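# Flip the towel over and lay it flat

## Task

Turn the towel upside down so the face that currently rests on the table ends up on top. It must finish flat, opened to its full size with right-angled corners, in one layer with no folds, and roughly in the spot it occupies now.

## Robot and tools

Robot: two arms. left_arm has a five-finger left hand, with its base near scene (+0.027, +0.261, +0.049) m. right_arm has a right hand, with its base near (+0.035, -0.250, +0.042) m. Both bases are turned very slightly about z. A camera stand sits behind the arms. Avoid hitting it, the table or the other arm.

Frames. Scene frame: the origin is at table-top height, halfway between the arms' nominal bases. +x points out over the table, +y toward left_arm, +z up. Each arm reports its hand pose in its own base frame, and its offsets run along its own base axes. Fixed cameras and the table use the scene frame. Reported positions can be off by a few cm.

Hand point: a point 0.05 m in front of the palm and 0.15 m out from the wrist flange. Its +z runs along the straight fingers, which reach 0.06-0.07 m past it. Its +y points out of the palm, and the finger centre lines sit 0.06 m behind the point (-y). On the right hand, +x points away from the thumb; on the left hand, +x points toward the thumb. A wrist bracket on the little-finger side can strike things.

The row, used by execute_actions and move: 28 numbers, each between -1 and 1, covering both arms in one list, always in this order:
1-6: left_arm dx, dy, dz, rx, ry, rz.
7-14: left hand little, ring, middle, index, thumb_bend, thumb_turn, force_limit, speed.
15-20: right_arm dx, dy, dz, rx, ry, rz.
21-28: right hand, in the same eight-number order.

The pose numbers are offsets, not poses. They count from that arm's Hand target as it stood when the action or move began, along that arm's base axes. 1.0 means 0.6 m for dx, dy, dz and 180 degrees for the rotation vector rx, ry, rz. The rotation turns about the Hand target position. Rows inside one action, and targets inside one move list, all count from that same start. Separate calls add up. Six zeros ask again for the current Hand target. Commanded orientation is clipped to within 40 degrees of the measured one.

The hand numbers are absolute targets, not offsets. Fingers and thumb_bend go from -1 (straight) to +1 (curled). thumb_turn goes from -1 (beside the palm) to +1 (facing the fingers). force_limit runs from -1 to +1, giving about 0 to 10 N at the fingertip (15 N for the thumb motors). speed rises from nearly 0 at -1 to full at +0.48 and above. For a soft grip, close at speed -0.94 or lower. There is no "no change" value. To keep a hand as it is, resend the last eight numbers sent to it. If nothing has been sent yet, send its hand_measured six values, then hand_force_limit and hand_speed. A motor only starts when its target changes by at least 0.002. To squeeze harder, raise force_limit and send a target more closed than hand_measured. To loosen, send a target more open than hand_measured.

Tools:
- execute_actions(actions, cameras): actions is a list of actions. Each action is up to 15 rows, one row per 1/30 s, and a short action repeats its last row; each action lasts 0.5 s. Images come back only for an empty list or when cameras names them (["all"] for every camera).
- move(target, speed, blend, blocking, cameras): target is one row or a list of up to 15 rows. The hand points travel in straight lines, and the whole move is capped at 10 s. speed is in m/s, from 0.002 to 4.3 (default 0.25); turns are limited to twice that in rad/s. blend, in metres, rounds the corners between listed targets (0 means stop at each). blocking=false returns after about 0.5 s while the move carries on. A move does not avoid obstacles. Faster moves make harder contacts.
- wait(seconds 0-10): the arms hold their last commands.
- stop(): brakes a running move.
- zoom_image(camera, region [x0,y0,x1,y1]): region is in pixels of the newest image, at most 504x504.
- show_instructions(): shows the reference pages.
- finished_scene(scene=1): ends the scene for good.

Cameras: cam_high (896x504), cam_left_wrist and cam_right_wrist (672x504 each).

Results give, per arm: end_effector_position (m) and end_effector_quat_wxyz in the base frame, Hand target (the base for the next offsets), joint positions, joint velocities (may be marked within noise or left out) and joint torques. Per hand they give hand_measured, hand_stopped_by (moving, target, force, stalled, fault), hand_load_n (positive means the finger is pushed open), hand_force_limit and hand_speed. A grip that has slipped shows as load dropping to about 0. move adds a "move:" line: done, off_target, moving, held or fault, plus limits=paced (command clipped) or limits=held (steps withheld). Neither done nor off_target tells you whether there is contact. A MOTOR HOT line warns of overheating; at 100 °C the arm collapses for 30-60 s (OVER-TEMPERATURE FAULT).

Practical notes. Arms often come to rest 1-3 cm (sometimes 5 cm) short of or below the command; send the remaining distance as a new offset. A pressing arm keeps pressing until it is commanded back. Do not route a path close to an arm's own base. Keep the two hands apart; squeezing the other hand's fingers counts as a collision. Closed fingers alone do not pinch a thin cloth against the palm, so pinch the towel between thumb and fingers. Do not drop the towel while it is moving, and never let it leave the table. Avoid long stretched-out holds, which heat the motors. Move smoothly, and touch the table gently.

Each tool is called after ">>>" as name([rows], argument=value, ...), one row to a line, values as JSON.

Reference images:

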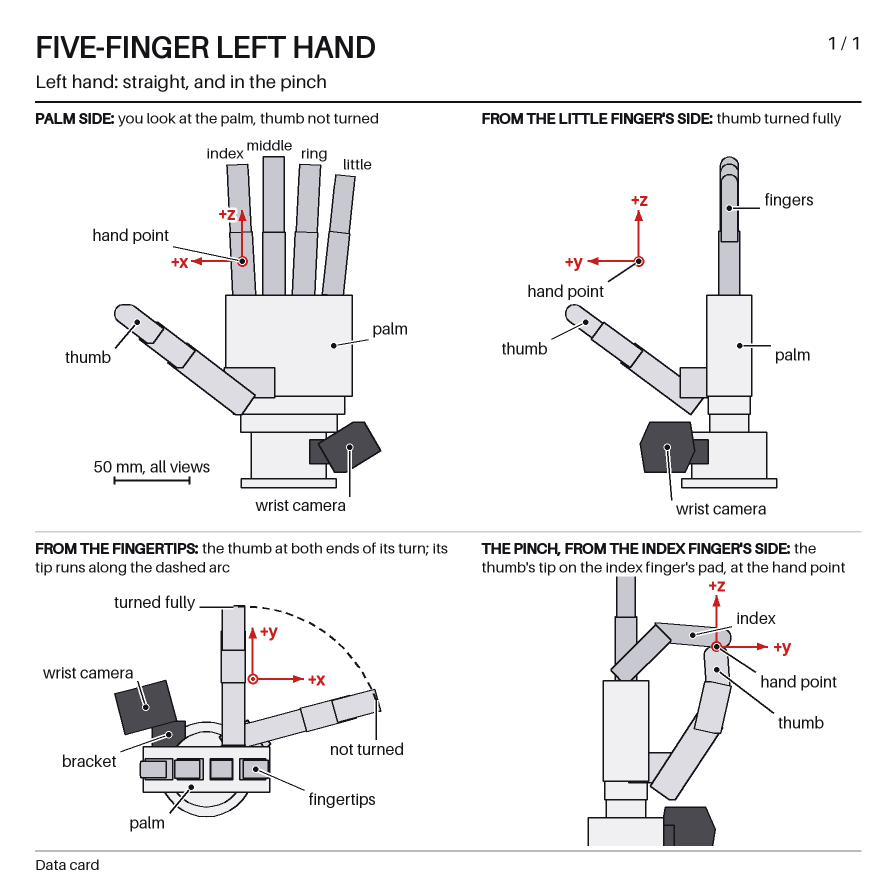

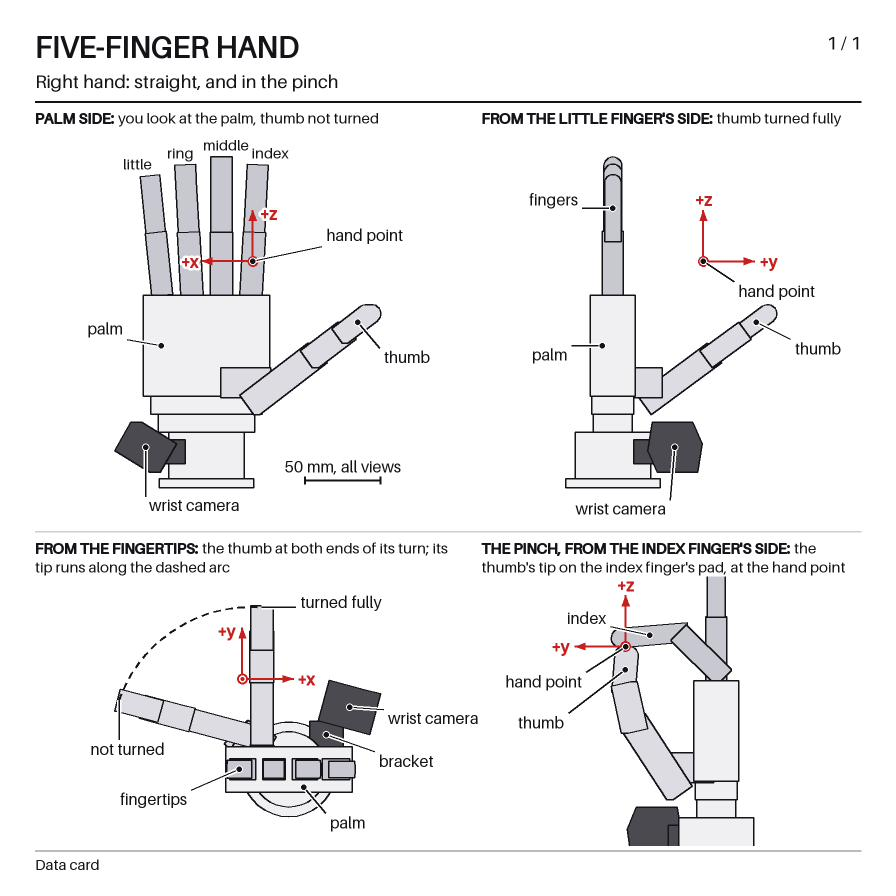

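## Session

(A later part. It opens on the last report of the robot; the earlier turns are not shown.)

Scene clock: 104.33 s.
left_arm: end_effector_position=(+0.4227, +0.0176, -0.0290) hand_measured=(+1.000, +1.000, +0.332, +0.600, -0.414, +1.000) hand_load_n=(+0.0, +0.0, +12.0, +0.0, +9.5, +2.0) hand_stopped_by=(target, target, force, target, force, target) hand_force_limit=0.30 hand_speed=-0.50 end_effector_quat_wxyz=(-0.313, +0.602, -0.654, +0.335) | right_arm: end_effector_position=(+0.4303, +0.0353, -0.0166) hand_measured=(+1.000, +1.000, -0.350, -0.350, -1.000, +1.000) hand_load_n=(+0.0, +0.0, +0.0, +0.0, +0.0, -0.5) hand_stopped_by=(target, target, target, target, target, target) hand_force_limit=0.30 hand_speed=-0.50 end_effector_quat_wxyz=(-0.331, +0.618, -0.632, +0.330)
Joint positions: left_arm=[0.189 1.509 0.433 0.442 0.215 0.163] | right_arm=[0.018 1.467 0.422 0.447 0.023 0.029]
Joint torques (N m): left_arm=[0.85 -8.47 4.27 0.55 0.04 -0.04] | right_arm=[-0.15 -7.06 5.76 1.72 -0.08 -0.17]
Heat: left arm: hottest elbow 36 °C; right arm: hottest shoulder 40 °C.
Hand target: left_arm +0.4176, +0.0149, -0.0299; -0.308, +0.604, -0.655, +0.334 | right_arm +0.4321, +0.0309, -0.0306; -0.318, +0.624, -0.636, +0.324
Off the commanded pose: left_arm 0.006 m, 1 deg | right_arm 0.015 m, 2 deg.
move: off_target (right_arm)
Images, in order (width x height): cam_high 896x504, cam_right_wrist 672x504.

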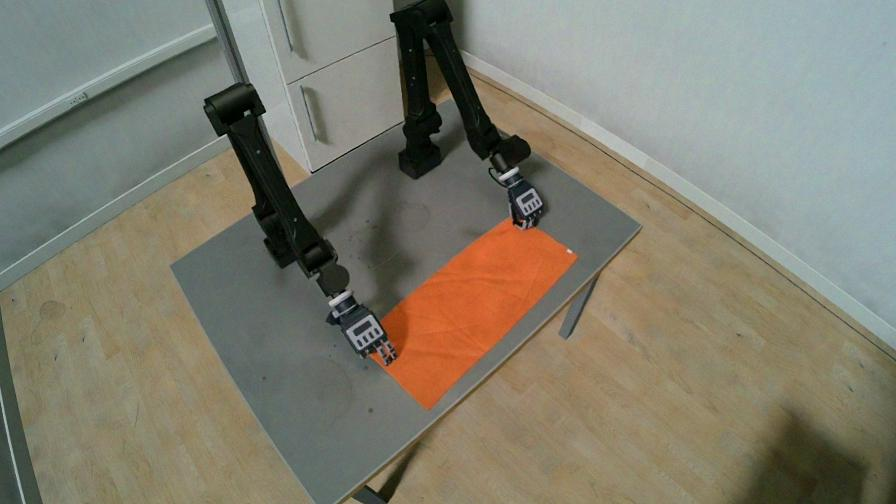

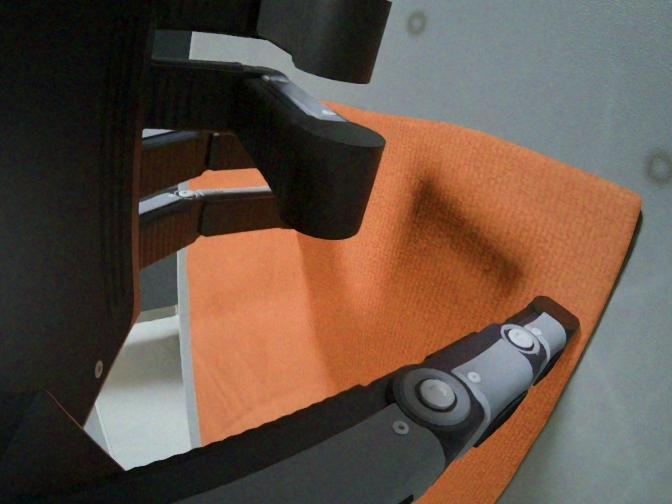

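>>> execute_actions([
  [[0,0,0,0,0,0,1,1,0.6,0.6,0.3,1,0.3,-0.5,0,0,-0.02,0,0,0,1,1,0.1,0.1,-0.3,1,0.3,-0.5]],
  [[0,0,0,0,0,0,1,1,0.6,0.6,0.3,1,0.3,-0.5,0,0,-0.015,0,0,0,1,1,0.55,0.55,0.3,1,0.3,-0.5]],
  [[0,0,0,0,0,0,1,1,0.6,0.6,0.3,1,0.3,-0.5,0,0,0,0,0,0,1,1,0.55,0.55,0.3,1,0.3,-0.5]],
], cameras=["all"])

>>> zoom_image(camera="cam_high", region=[340, 300, 440, 400])

Scene clock: 106.40 s.
left_arm: end_effector_position=(+0.4227, +0.0176, -0.0290) hand_measured=(+1.000, +1.000, +0.332, +0.600, -0.414, +1.000) hand_load_n=(+0.0, +0.0, +12.0, +0.0, +9.5, +2.0) hand_stopped_by=(target, target, force, target, force, target) hand_force_limit=0.30 hand_speed=-0.50 end_effector_quat_wxyz=(-0.313, +0.602, -0.654, +0.335) | right_arm: end_effector_position=(+0.4438, +0.0362, -0.0207) hand_measured=(+1.000, +1.000, +0.414, +0.550, -0.540, +1.000) hand_load_n=(+0.0, +0.0, +8.5, +2.5, +14.0, +2.5) hand_stopped_by=(target, target, force, target, force, target) hand_force_limit=0.30 hand_speed=-0.50 end_effector_quat_wxyz=(-0.346, +0.611, -0.624, +0.343)
Joint positions: left_arm=[0.189 1.509 0.433 0.442 0.215 0.163] | right_arm=[0.018 1.529 0.428 0.548 0.02 0.029]
Joint torques (N m): left_arm=[0.85 -8.47 4.27 0.55 0.03 -0.05] | right_arm=[-0.38 -6.71 4.37 1.33 0.01 -0.15]
Heat: left arm: hottest elbow 36 °C; right arm: hottest shoulder 40 °C.
Hand target: left_arm +0.4176, +0.0149, -0.0299; -0.308, +0.604, -0.655, +0.334 | right_arm +0.4321, +0.0309, -0.0517; -0.318, +0.624, -0.636, +0.324
Off the commanded pose: left_arm 0.006 m, 1 deg | right_arm 0.033 m, 4 deg.

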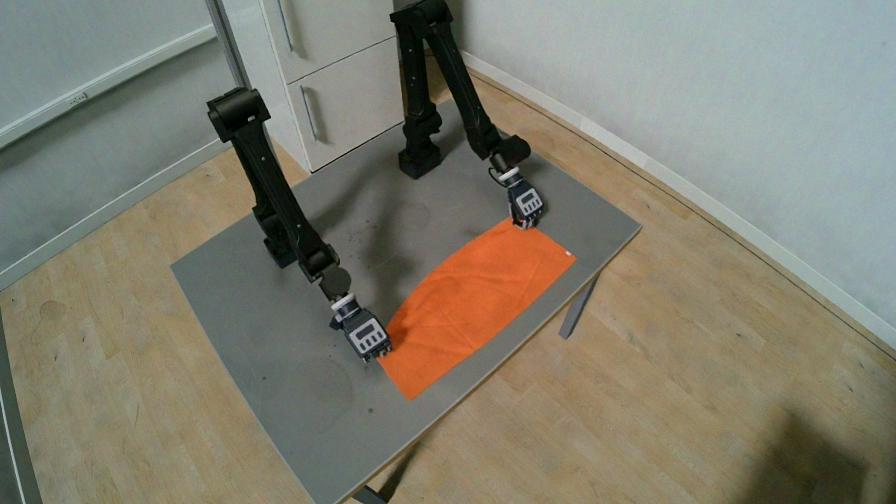

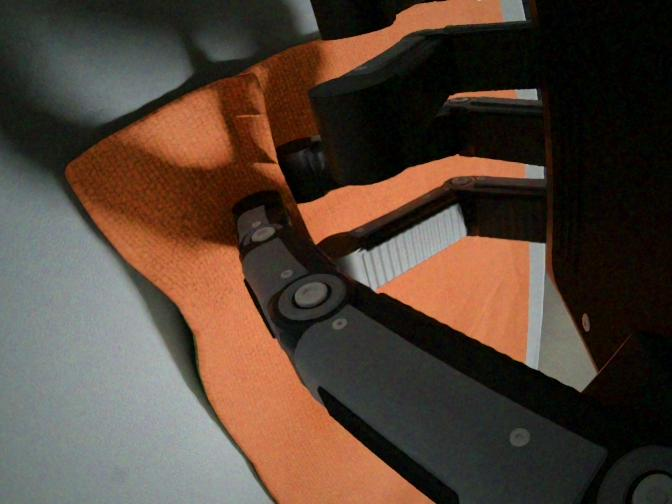

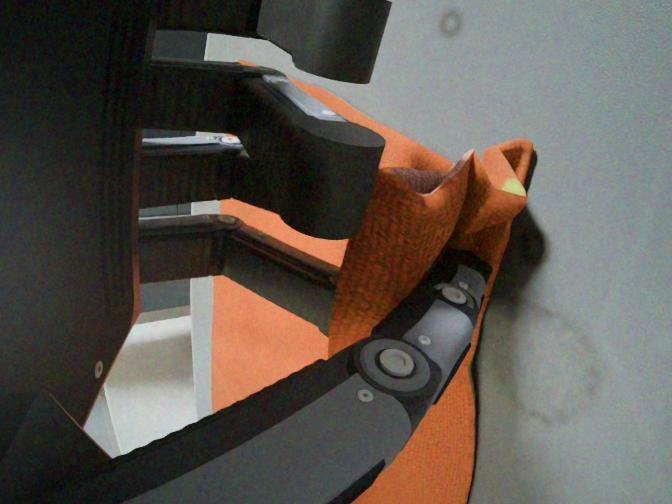

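Scaled by 5.040 from the camera's 896x504 image, which has a finer 1280x720 frame.

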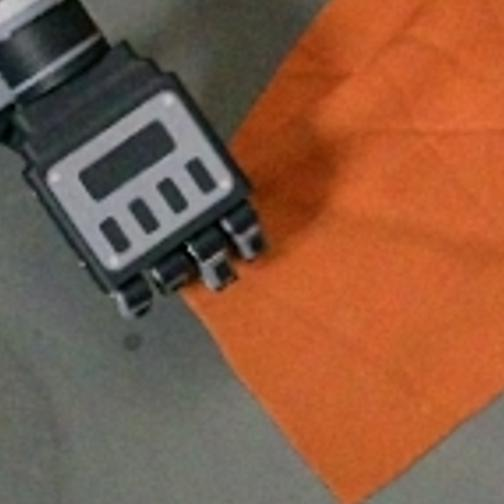

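>>> move(target=[0,0,0.183,0,0,0,1,1,0.6,0.6,0.3,1,0.3,-0.5,0,0,0.22,0,0,0,1,1,0.55,0.55,0.3,1,0.3,-0.5], speed=0.12, cameras=["all"])

>>> zoom_image(camera="cam_high", region=[320, 180, 600, 420])

Scene clock: 108.57 s.
left_arm: end_effector_position=(+0.3926, +0.0119, +0.0502) hand_measured=(+1.000, +1.000, +0.332, +0.600, -0.414, +1.000) hand_load_n=(+0.0, +0.0, +11.5, +0.0, +9.0, +2.0) hand_stopped_by=(target, target, force, target, force, target) hand_force_limit=0.30 hand_speed=-0.50 end_effector_quat_wxyz=(-0.285, +0.616, -0.662, +0.318) | right_arm: end_effector_position=(+0.4074, +0.0355, +0.0521) hand_measured=(+1.000, +1.000, +0.414, +0.550, -0.540, +1.000) hand_load_n=(+0.0, +0.0, +8.0, +2.5, +13.5, +3.5) hand_stopped_by=(target, target, force, target, force, target) hand_force_limit=0.30 hand_speed=-0.50 end_effector_quat_wxyz=(-0.303, +0.633, -0.646, +0.302)
Joint positions: left_arm=[0.189 1.161 0.491 -0.039 0.215 0.163] | right_arm=[0.018 1.175 0.503 -0.014 0.02 0.029]
Joint torques (N m): left_arm=[0.85 -6.42 11.08 0.85 0.07 -0.04] | right_arm=[0.09 -9.17 10.61 1.48 0.06 -0.15]
Heat: left arm: hottest elbow 36 °C; right arm: hottest shoulder 39 °C.
Hand target: left_arm +0.4175, +0.0149, +0.0799; -0.307, +0.604, -0.655, +0.333 | right_arm +0.4321, +0.0309, +0.0803; -0.318, +0.624, -0.636, +0.324
Off the commanded pose: left_arm 0.039 m, 3 deg | right_arm 0.038 m, 3 deg.
move: off_target (left_arm, right_arm)

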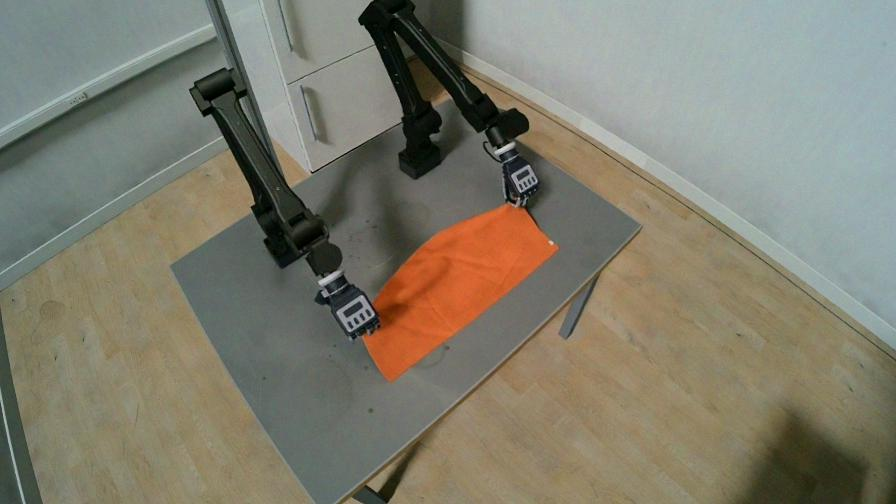

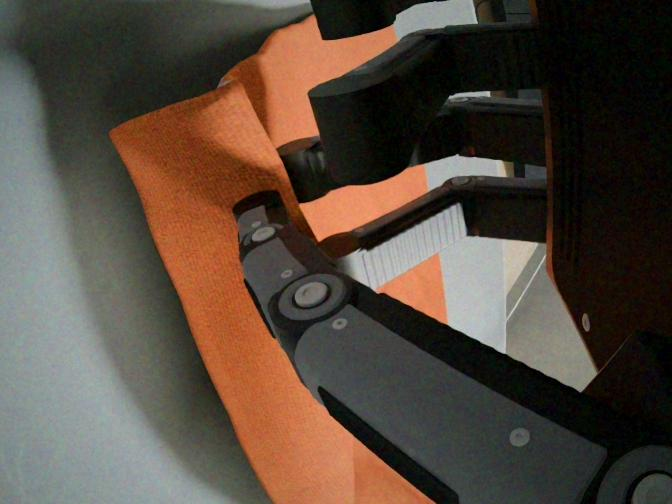

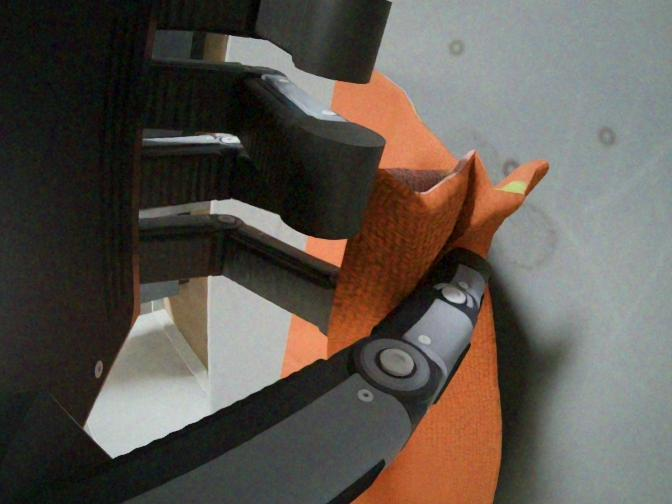

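Scaled by 1.800 from the camera's 896x504 image, which has a finer 1280x720 frame.

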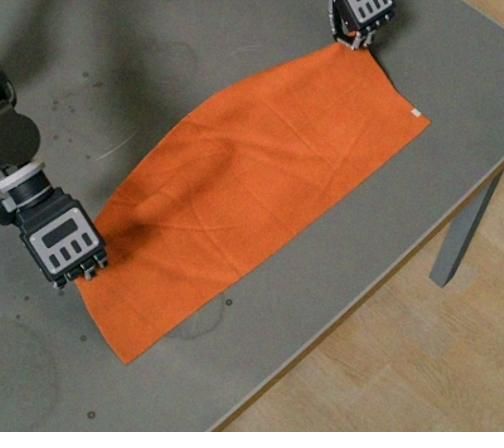

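>>> move(target=[-0.05,0,0.35,-0.004,0.244,0.0595,1,1,0.6,0.6,0.3,1,0.3,-0.5,0.05,0,0.367,-0.0194,0.2438,0.0595,1,1,0.55,0.55,0.3,1,0.3,-0.5], speed=0.15, cameras=["all"])

>>> zoom_image(camera="cam_high", region=[300, 100, 580, 380])

Scene clock: 113.00 s.
left_arm: end_effector_position=(+0.3732, +0.0142, +0.2706) hand_measured=(+1.000, +1.000, +0.332, +0.600, -0.414, +1.000) hand_load_n=(+0.0, +0.0, +12.0, +0.0, +8.5, +2.0) hand_stopped_by=(target, target, force, target, force, target) hand_force_limit=0.30 hand_speed=-0.50 end_effector_quat_wxyz=(-0.048, +0.745, -0.663, +0.047) | right_arm: end_effector_position=(+0.4474, +0.0339, +0.2853) hand_measured=(+1.000, +1.000, +0.414, +0.550, -0.540, +1.000) hand_load_n=(+0.0, +0.0, +8.0, +2.5, +14.0, +3.5) hand_stopped_by=(target, target, force, target, force, target) hand_force_limit=0.30 hand_speed=-0.50 end_effector_quat_wxyz=(-0.057, +0.760, -0.647, +0.040)
Joint positions: left_arm=[0.125 1.376 1.452 -1.512 0.008 0.008] | right_arm=[0.014 1.589 1.722 -1.569 -0.032 -0.144]
Joint torques (N m): left_arm=[0.67 -8.64 12.33 -0.5 -0.32 -0.05] | right_arm=[0.32 -15.5 11.84 0.36 0.02 -0.2]
Heat: left arm: hottest elbow 37 °C; right arm: hottest elbow 40 °C.
Hand target: left_arm +0.3876, +0.0150, +0.2898; -0.066, +0.744, -0.662, +0.058 | right_arm +0.4621, +0.0309, +0.3005; -0.067, +0.764, -0.639, +0.056
Off the commanded pose: left_arm 0.024 m, 2 deg | right_arm 0.021 m, 2 deg.
move: off_target (left_arm, right_arm)

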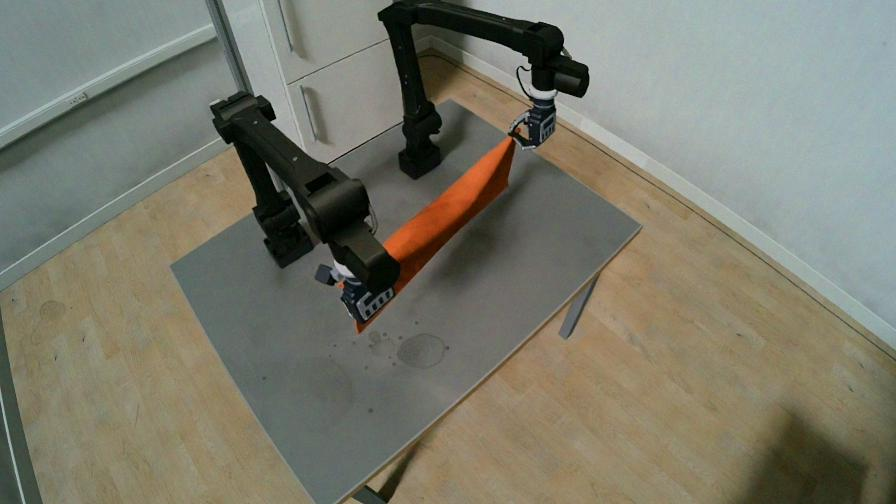

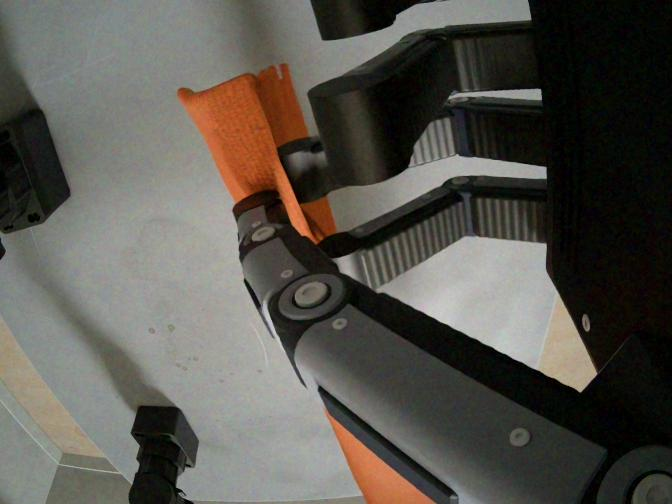

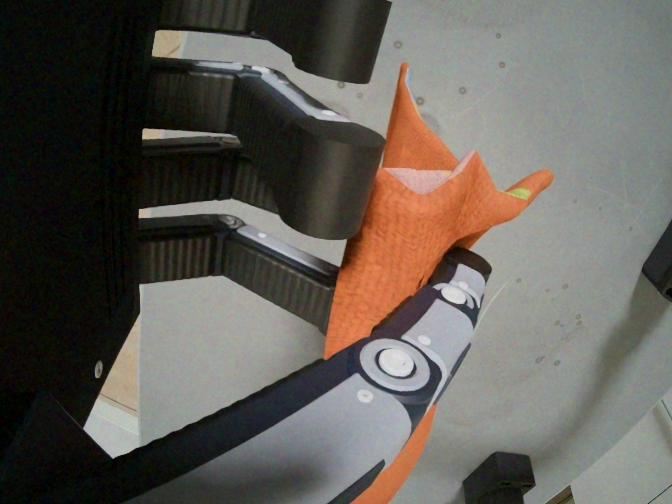

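Scaled by 1.800 from the camera's 896x504 image, which has a finer 1280x720 frame.

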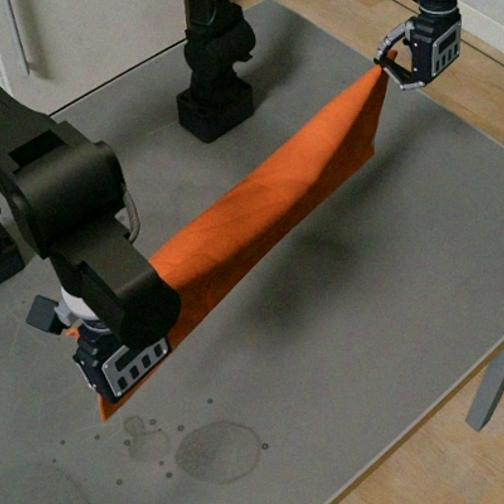

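>>> move(target=[-0.199,-0.063,-0.101,0,0,0,1,1,0.6,0.6,0.3,1,0.3,-0.5,-0.212,-0.0565,-0.0975,0,0,0,1,1,0.55,0.55,0.3,1,0.3,-0.5], speed=0.12, cameras=["all"])

>>> zoom_image(camera="cam_high", region=[280, 100, 560, 380])

Scene clock: 116.50 s.
left_arm: end_effector_position=(+0.2667, -0.0214, +0.2274) hand_measured=(+1.000, +1.000, +0.332, +0.600, -0.414, +1.000) hand_load_n=(+0.0, +0.0, +12.0, +0.0, +9.0, +1.5) hand_stopped_by=(target, target, force, target, force, target) hand_force_limit=0.30 hand_speed=-0.50 end_effector_quat_wxyz=(-0.056, +0.744, -0.664, +0.052) | right_arm: end_effector_position=(+0.3365, +0.0020, +0.2425) hand_measured=(+1.000, +1.000, +0.414, +0.550, -0.540, +1.000) hand_load_n=(+0.0, +0.0, +8.0, +2.5, +13.5, +3.0) hand_stopped_by=(target, target, force, target, force, target) hand_force_limit=0.30 hand_speed=-0.50 end_effector_quat_wxyz=(-0.063, +0.763, -0.641, +0.050)
Joint positions: left_arm=[0.046 1.071 1.087 -1.434 -0.008 -0.068] | right_arm=[-0.065 1.277 1.288 -1.425 -0.043 -0.234]
Joint torques (N m): left_arm=[0.5 -5.95 7.6 0.38 -0.27 -0.06] | right_arm=[-0.09 -12.1 6.64 1.25 -0.1 -0.17]
Heat: left arm: hottest elbow 38 °C; right arm: hottest shoulder 40 °C.
Hand target: left_arm +0.2682, -0.0228, +0.2293; -0.066, +0.744, -0.662, +0.058 | right_arm +0.3349, -0.0030, +0.2421; -0.067, +0.764, -0.639, +0.056
Off the commanded pose: left_arm 0.003 m, 1 deg | right_arm 0.005 m, 1 deg.
move: done

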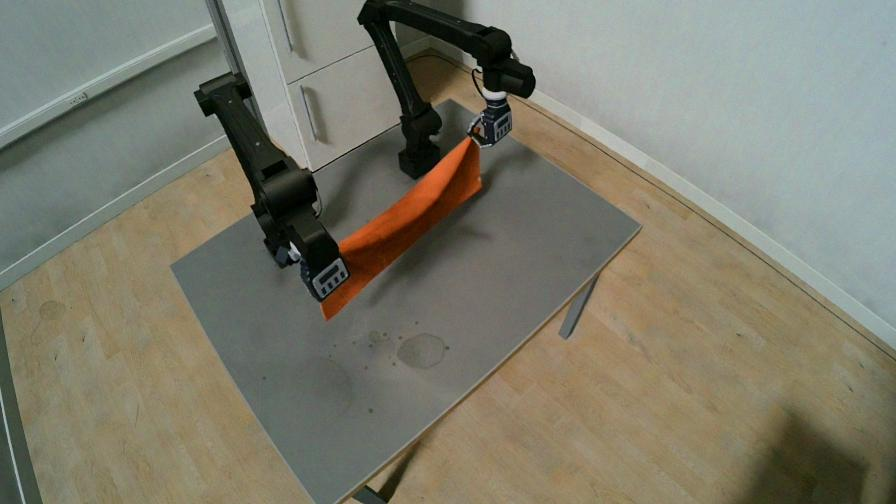

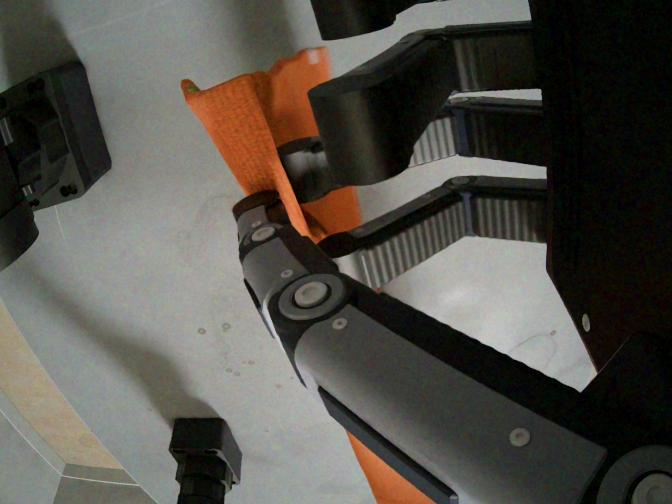

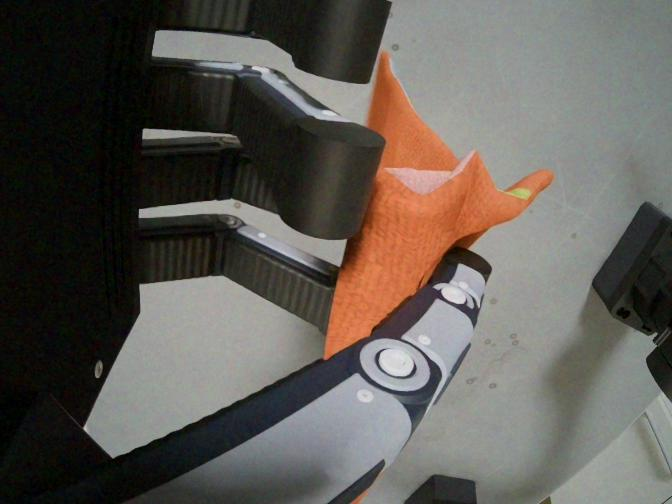

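Scaled by 1.800 from the camera's 896x504 image, which has a finer 1280x720 frame.

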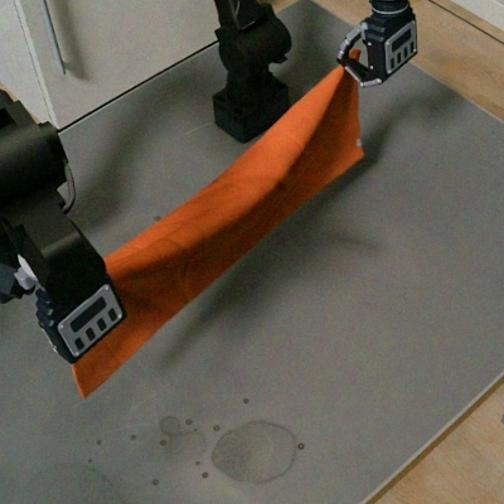

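>>> move([
  [-0.05,-0.006,-0.075,0,0,0,1,1,0.6,0.6,0.3,1,0.3,-0.5,-0.0492,-0.0088,-0.075,0,0,0,1,1,0.55,0.55,0.3,1,0.3,-0.5],
  [-0.033,-0.004,-0.15,0,0,0,1,1,0.6,0.6,0.3,1,0.3,-0.5,-0.033,-0.006,-0.15,0,0,0,1,1,0.55,0.55,0.3,1,0.3,-0.5],
  [0.066,0.0077,-0.175,0,0,0,1,1,0.6,0.6,0.3,1,0.3,-0.5,0.0656,0.0117,-0.175,0,0,0,1,1,0.55,0.55,0.3,1,0.3,-0.5],
], speed=0.15, blend=0.015, cameras=["all"])

>>> zoom_image(camera="cam_high", region=[280, 100, 560, 380])

Scene clock: 119.47 s.
left_arm: end_effector_position=(+0.2814, -0.0229, +0.1071) hand_measured=(+1.000, +1.000, +0.332, +0.600, -0.414, +1.000) hand_load_n=(+0.0, +0.0, +11.5, +0.0, +9.0, +1.5) hand_stopped_by=(target, target, force, target, force, target) hand_force_limit=0.30 hand_speed=-0.50 end_effector_quat_wxyz=(-0.043, +0.745, -0.665, +0.037) | right_arm: end_effector_position=(+0.3478, +0.0035, +0.1203) hand_measured=(+1.000, +1.000, +0.414, +0.550, -0.540, +1.000) hand_load_n=(+0.0, +0.0, +8.0, +2.5, +13.5, +3.0) hand_stopped_by=(target, target, force, target, force, target) hand_force_limit=0.30 hand_speed=-0.50 end_effector_quat_wxyz=(-0.050, +0.767, -0.639, +0.030)
Joint positions: left_arm=[0.039 1.199 0.858 -1.117 -0.009 -0.074] | right_arm=[-0.059 1.393 1.068 -1.138 -0.045 -0.238]
Joint torques (N m): left_arm=[1.85 -5.77 11.37 0.32 -0.19 0.06] | right_arm=[1.55 -12.51 10.99 1.13 0.1 0.07]
Heat: left arm: hottest elbow 38 °C; right arm: hottest elbow 40 °C.
Hand target: left_arm +0.3077, -0.0181, +0.1243; -0.066, +0.744, -0.662, +0.058 | right_arm +0.3743, +0.0040, +0.1370; -0.067, +0.764, -0.639, +0.056
Off the commanded pose: left_arm 0.032 m, 4 deg | right_arm 0.031 m, 4 deg.
move: off_target (left_arm, right_arm)

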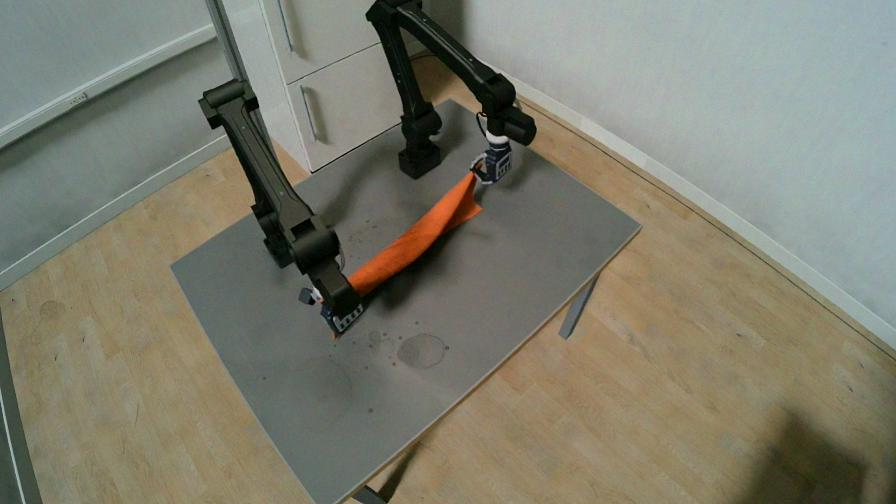

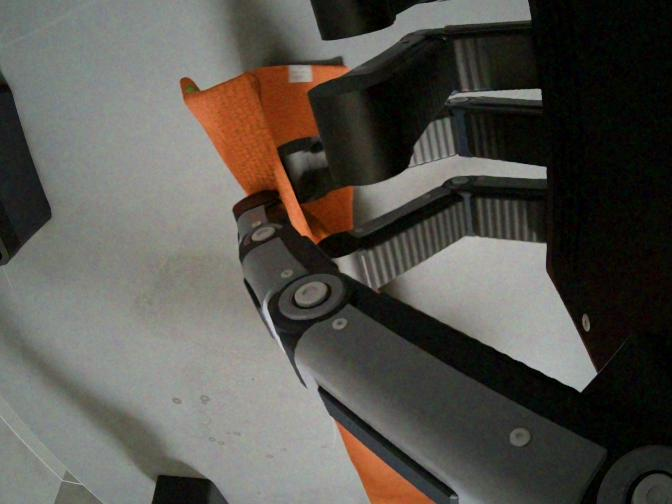

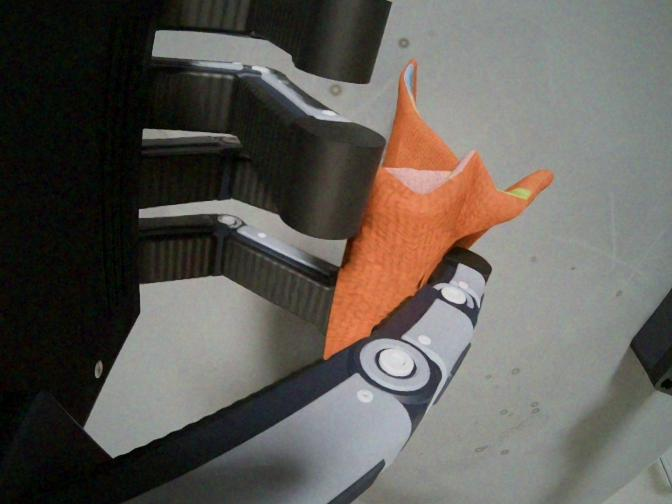

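Scaled by 1.800 from the camera's 896x504 image, which has a finer 1280x720 frame.

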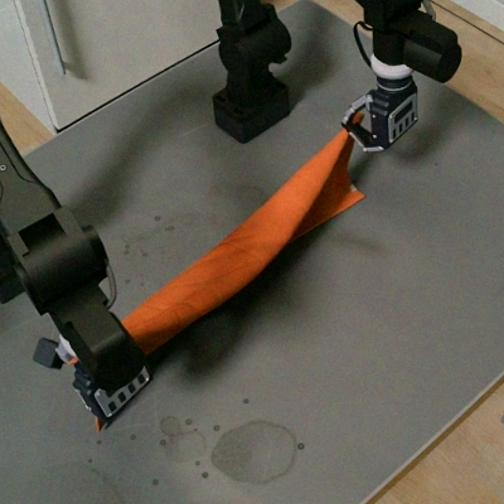

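>>> move([
  [-0.05,0,0.192,0,0,0,1,1,0.6,0.6,0.3,1,0.3,-0.5,-0.05,0,0.192,0,0,0,1,1,0.55,0.55,0.3,1,0.3,-0.5],
  [-0.1237,-0.0145,0.193,0,0,0,1,1,0.6,0.6,0.3,1,0.3,-0.5,-0.123,-0.022,0.192,0,0,0,1,1,0.55,0.55,0.3,1,0.3,-0.5],
], speed=0.15, blend=0.02, cameras=["all"])

>>> zoom_image(camera="cam_high", region=[280, 100, 560, 380])

Scene clock: 122.13 s.
left_arm: end_effector_position=(+0.2314, -0.0259, +0.2317) hand_measured=(+1.000, +1.000, +0.332, +0.600, -0.414, +1.000) hand_load_n=(+0.0, +0.0, +11.5, +0.0, +8.5, +2.0) hand_stopped_by=(target, target, force, target, force, target) hand_force_limit=0.30 hand_speed=-0.50 end_effector_quat_wxyz=(-0.060, +0.744, -0.663, +0.055) | right_arm: end_effector_position=(+0.3016, -0.0045, +0.2499) hand_measured=(+1.000, +1.000, +0.414, +0.550, -0.540, +1.000) hand_load_n=(+0.5, +0.0, +8.0, +3.0, +13.5, +3.0) hand_stopped_by=(target, target, force, target, force, target) hand_force_limit=0.30 hand_speed=-0.50 end_effector_quat_wxyz=(-0.068, +0.762, -0.641, +0.056)
Joint positions: left_arm=[0.035 0.967 1.033 -1.474 -0.01 -0.079] | right_arm=[-0.092 1.177 1.225 -1.449 -0.048 -0.26]
Joint torques (N m): left_arm=[0.5 -3.72 9.32 -0.46 -0.27 -0.07] | right_arm=[0.15 -9.41 7.88 0.51 -0.12 -0.18]
Heat: left arm: hottest elbow 38 °C; right arm: hottest elbow 40 °C.
Hand target: left_arm +0.2335, -0.0269, +0.2401; -0.066, +0.744, -0.662, +0.058 | right_arm +0.3005, -0.0091, +0.2523; -0.067, +0.764, -0.639, +0.056
Off the commanded pose: left_arm 0.009 m, 1 deg | right_arm 0.005 m, 0 deg.
move: done

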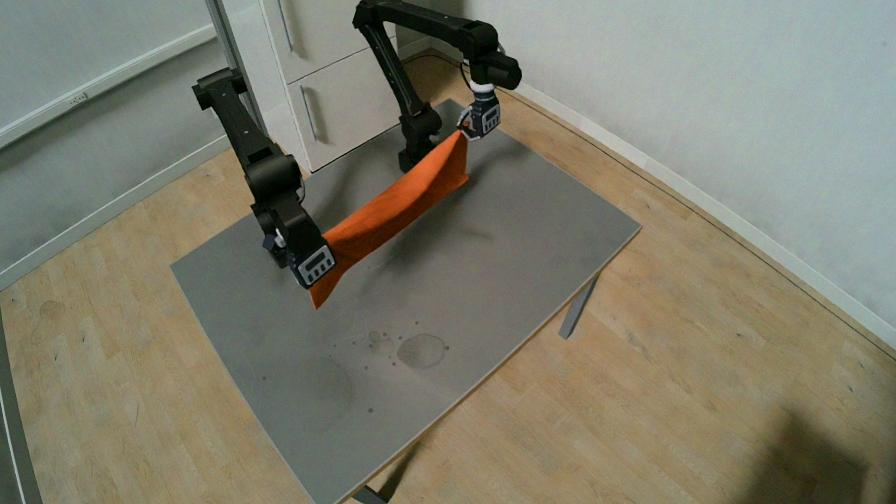

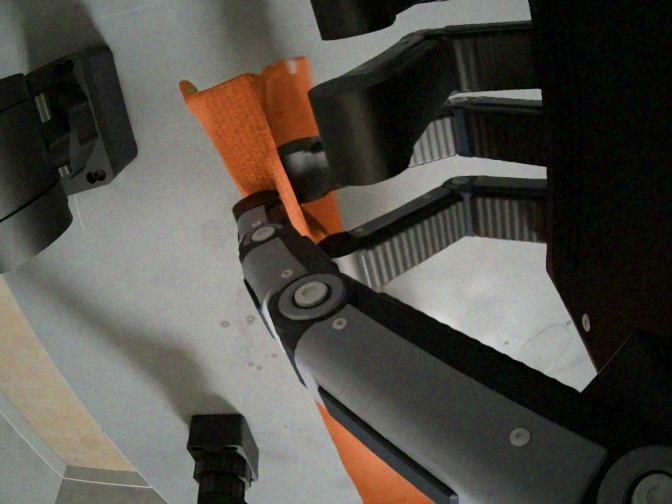

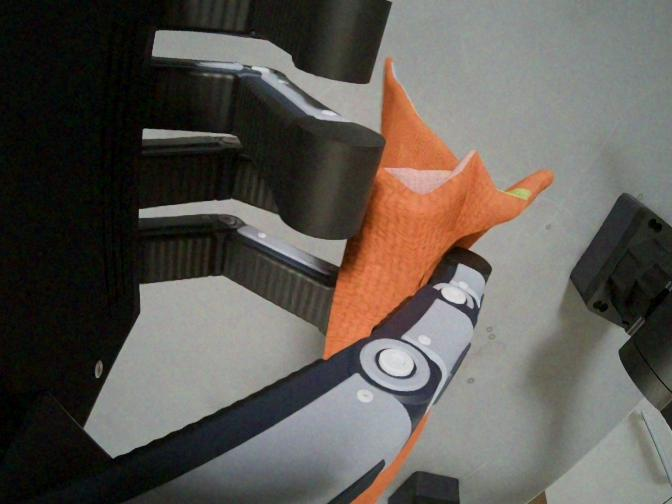

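Scaled by 1.800 from the camera's 896x504 image, which has a finer 1280x720 frame.

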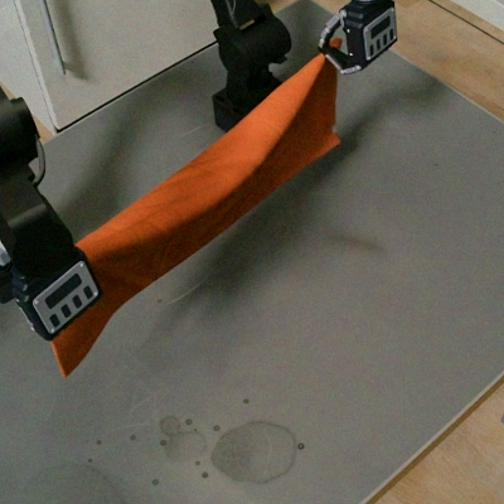

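>>> move([
  [0,0.0167,-0.1,0,0,0,1,1,0.6,0.6,0.3,1,0.3,-0.5,0,-0.0167,-0.102,0,0,0,1,1,0.55,0.55,0.3,1,0.3,-0.5],
  [0.058,0.0234,-0.117,0,0,0,1,1,0.6,0.6,0.3,1,0.3,-0.5,0.0574,-0.0064,-0.119,0,0,0,1,1,0.55,0.55,0.3,1,0.3,-0.5],
  [0.1324,0.032,-0.142,0,0,0,1,1,0.6,0.6,0.3,1,0.3,-0.5,0.131,0.0068,-0.144,0,0,0,1,1,0.55,0.55,0.3,1,0.3,-0.5],
  [0.182,0.0378,-0.175,0,0,0,1,1,0.6,0.6,0.3,1,0.3,-0.5,0.1804,0.0156,-0.177,0,0,0,1,1,0.55,0.55,0.3,1,0.3,-0.5],
], speed=0.15, blend=0.015, cameras=["all"])

>>> zoom_image(camera="cam_high", region=[280, 100, 560, 380])

Scene clock: 125.00 s.
left_arm: end_effector_position=(+0.3158, -0.0115, +0.1175) hand_measured=(+1.000, +1.000, +0.332, +0.600, -0.414, +1.000) hand_load_n=(+0.0, +0.0, +11.5, +0.0, +8.5, +2.0) hand_stopped_by=(target, target, force, target, force, target) hand_force_limit=0.30 hand_speed=-0.50 end_effector_quat_wxyz=(-0.042, +0.748, -0.661, +0.037) | right_arm: end_effector_position=(+0.3802, +0.0008, +0.1301) hand_measured=(+1.000, +1.000, +0.414, +0.550, -0.540, +1.000) hand_load_n=(+0.0, +0.0, +8.0, +2.5, +13.5, +3.5) hand_stopped_by=(target, target, force, target, force, target) hand_force_limit=0.30 hand_speed=-0.50 end_effector_quat_wxyz=(-0.051, +0.766, -0.640, +0.029)
Joint positions: left_arm=[0.069 1.286 0.96 -1.133 -0.007 -0.055] | right_arm=[-0.062 1.468 1.173 -1.167 -0.047 -0.239]
Joint torques (N m): left_arm=[2.14 -7 11.67 0.34 -0.07 0.21] | right_arm=[1.32 -13.51 11.43 1.05 0.13 0.05]
Heat: left arm: hottest elbow 38 °C; right arm: hottest elbow 40 °C.
Hand target: left_arm +0.3427, -0.0042, +0.1351; -0.066, +0.744, -0.662, +0.058 | right_arm +0.4087, +0.0002, +0.1461; -0.067, +0.764, -0.639, +0.056
Off the commanded pose: left_arm 0.033 m, 4 deg | right_arm 0.033 m, 4 deg.
move: off_target (left_arm, right_arm)

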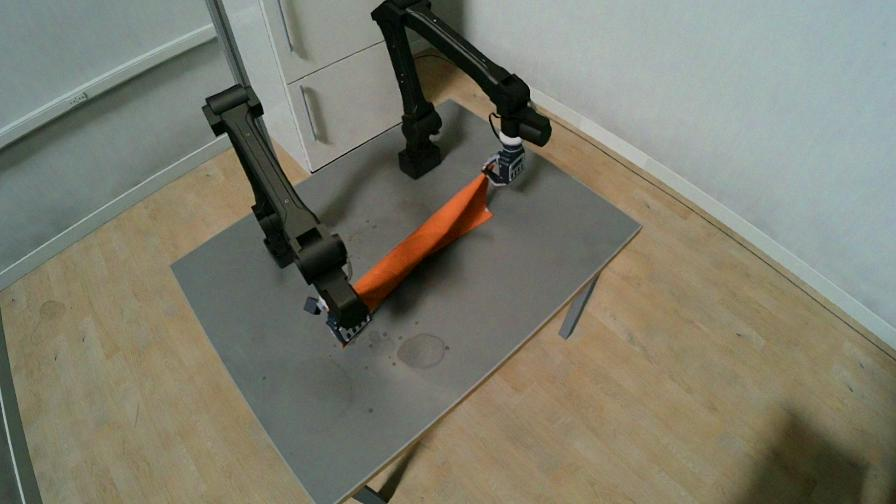

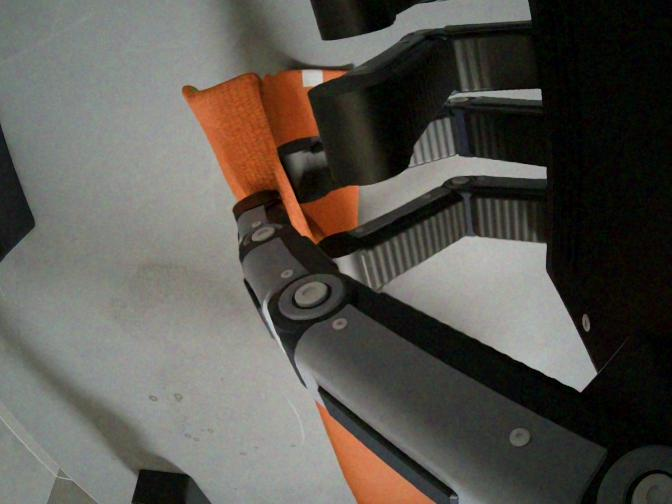

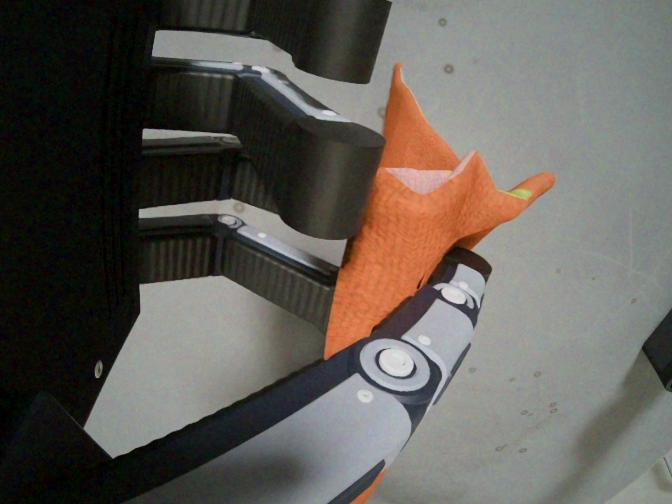

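Scaled by 1.800 from the camera's 896x504 image, which has a finer 1280x720 frame.

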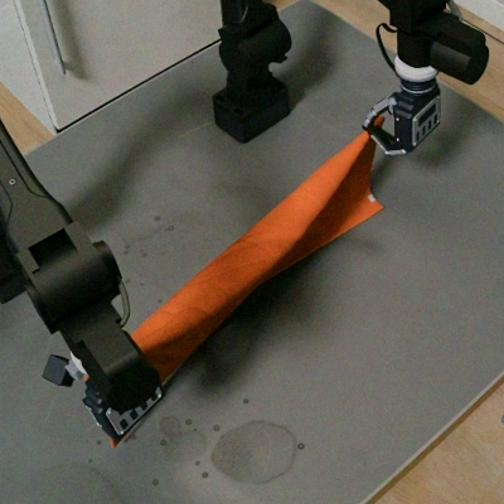

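>>> move(target=[-0.046,0.027,0.175,0.0095,-0.2217,-0.0442,1,1,0.6,0.6,0.3,1,0.3,-0.5,-0.196,0.02,0.177,0.0235,-0.2212,-0.0439,1,1,0.55,0.55,0.3,1,0.3,-0.5], speed=0.15, cameras=["all"])

>>> zoom_image(camera="cam_high", region=[280, 100, 560, 380])

Scene clock: 130.93 s.
left_arm: end_effector_position=(+0.3110, +0.0065, +0.2342) hand_measured=(+1.000, +1.000, +0.332, +0.600, -0.414, +1.000) hand_load_n=(+0.0, +0.0, +11.5, +0.0, +9.0, +2.5) hand_stopped_by=(target, target, force, target, force, target) hand_force_limit=0.30 hand_speed=-0.50 end_effector_quat_wxyz=(-0.278, +0.640, -0.652, +0.299) | right_arm: end_effector_position=(+0.2888, +0.0155, +0.2535) hand_measured=(+1.000, +1.000, +0.414, +0.550, -0.540, +1.000) hand_load_n=(+0.0, +0.0, +8.0, +3.0, +13.5, +3.0) hand_stopped_by=(target, target, force, target, force, target) hand_force_limit=0.30 hand_speed=-0.50 end_effector_quat_wxyz=(-0.301, +0.661, -0.624, +0.289)
Joint positions: left_arm=[0.209 0.704 0.785 -0.828 0.189 0.145] | right_arm=[-0.106 0.617 0.8 -0.9 -0.117 -0.11]
Joint torques (N m): left_arm=[2.2 -1.73 8.72 1.96 0.11 0.18] | right_arm=[-0.03 -2.02 7.53 2.4 -0.14 0.06]
Heat: left arm: hottest elbow 38 °C; right arm: hottest elbow 40 °C.
Hand target: left_arm +0.3151, +0.0121, +0.2400; -0.295, +0.632, -0.650, +0.303 | right_arm +0.2911, +0.0122, +0.2523; -0.304, +0.652, -0.630, +0.294
Off the commanded pose: left_arm 0.009 m, 2 deg | right_arm 0.004 m, 1 deg.
move: done

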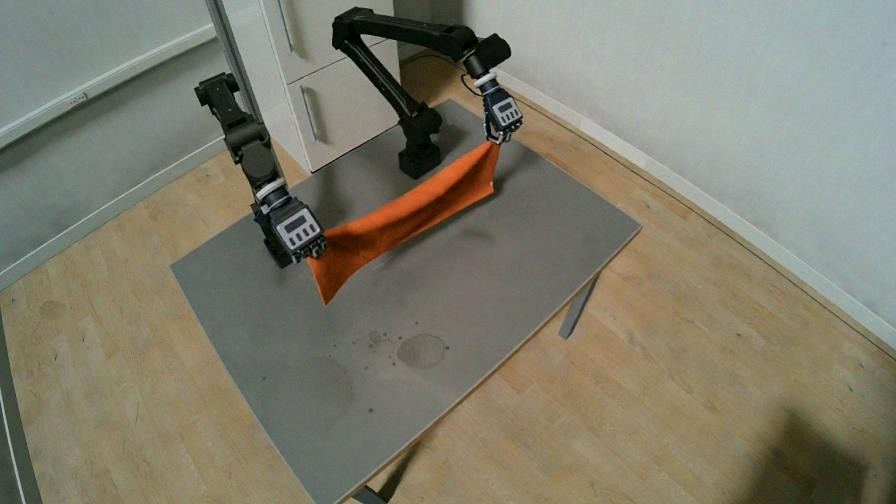

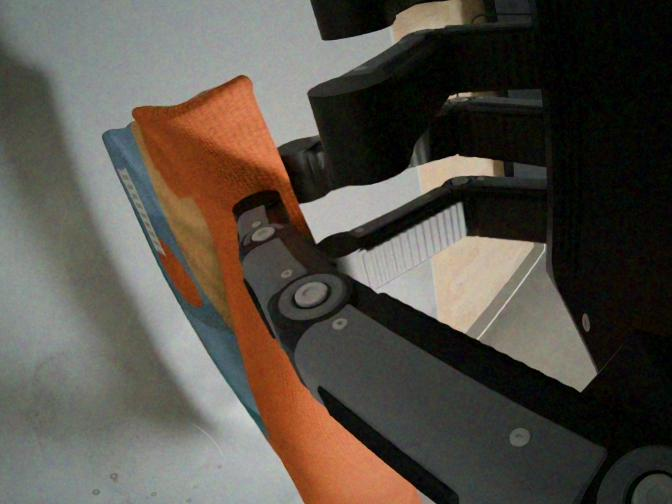

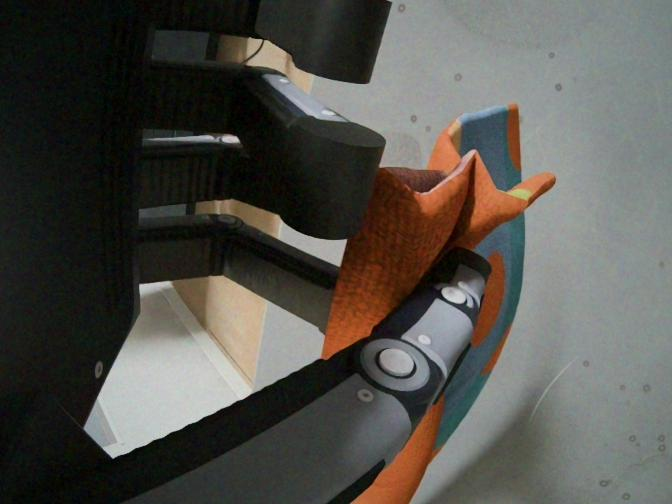

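Scaled by 1.800 from the camera's 896x504 image, which has a finer 1280x720 frame.

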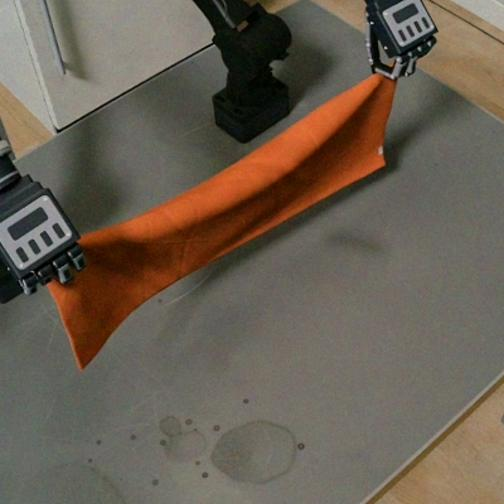

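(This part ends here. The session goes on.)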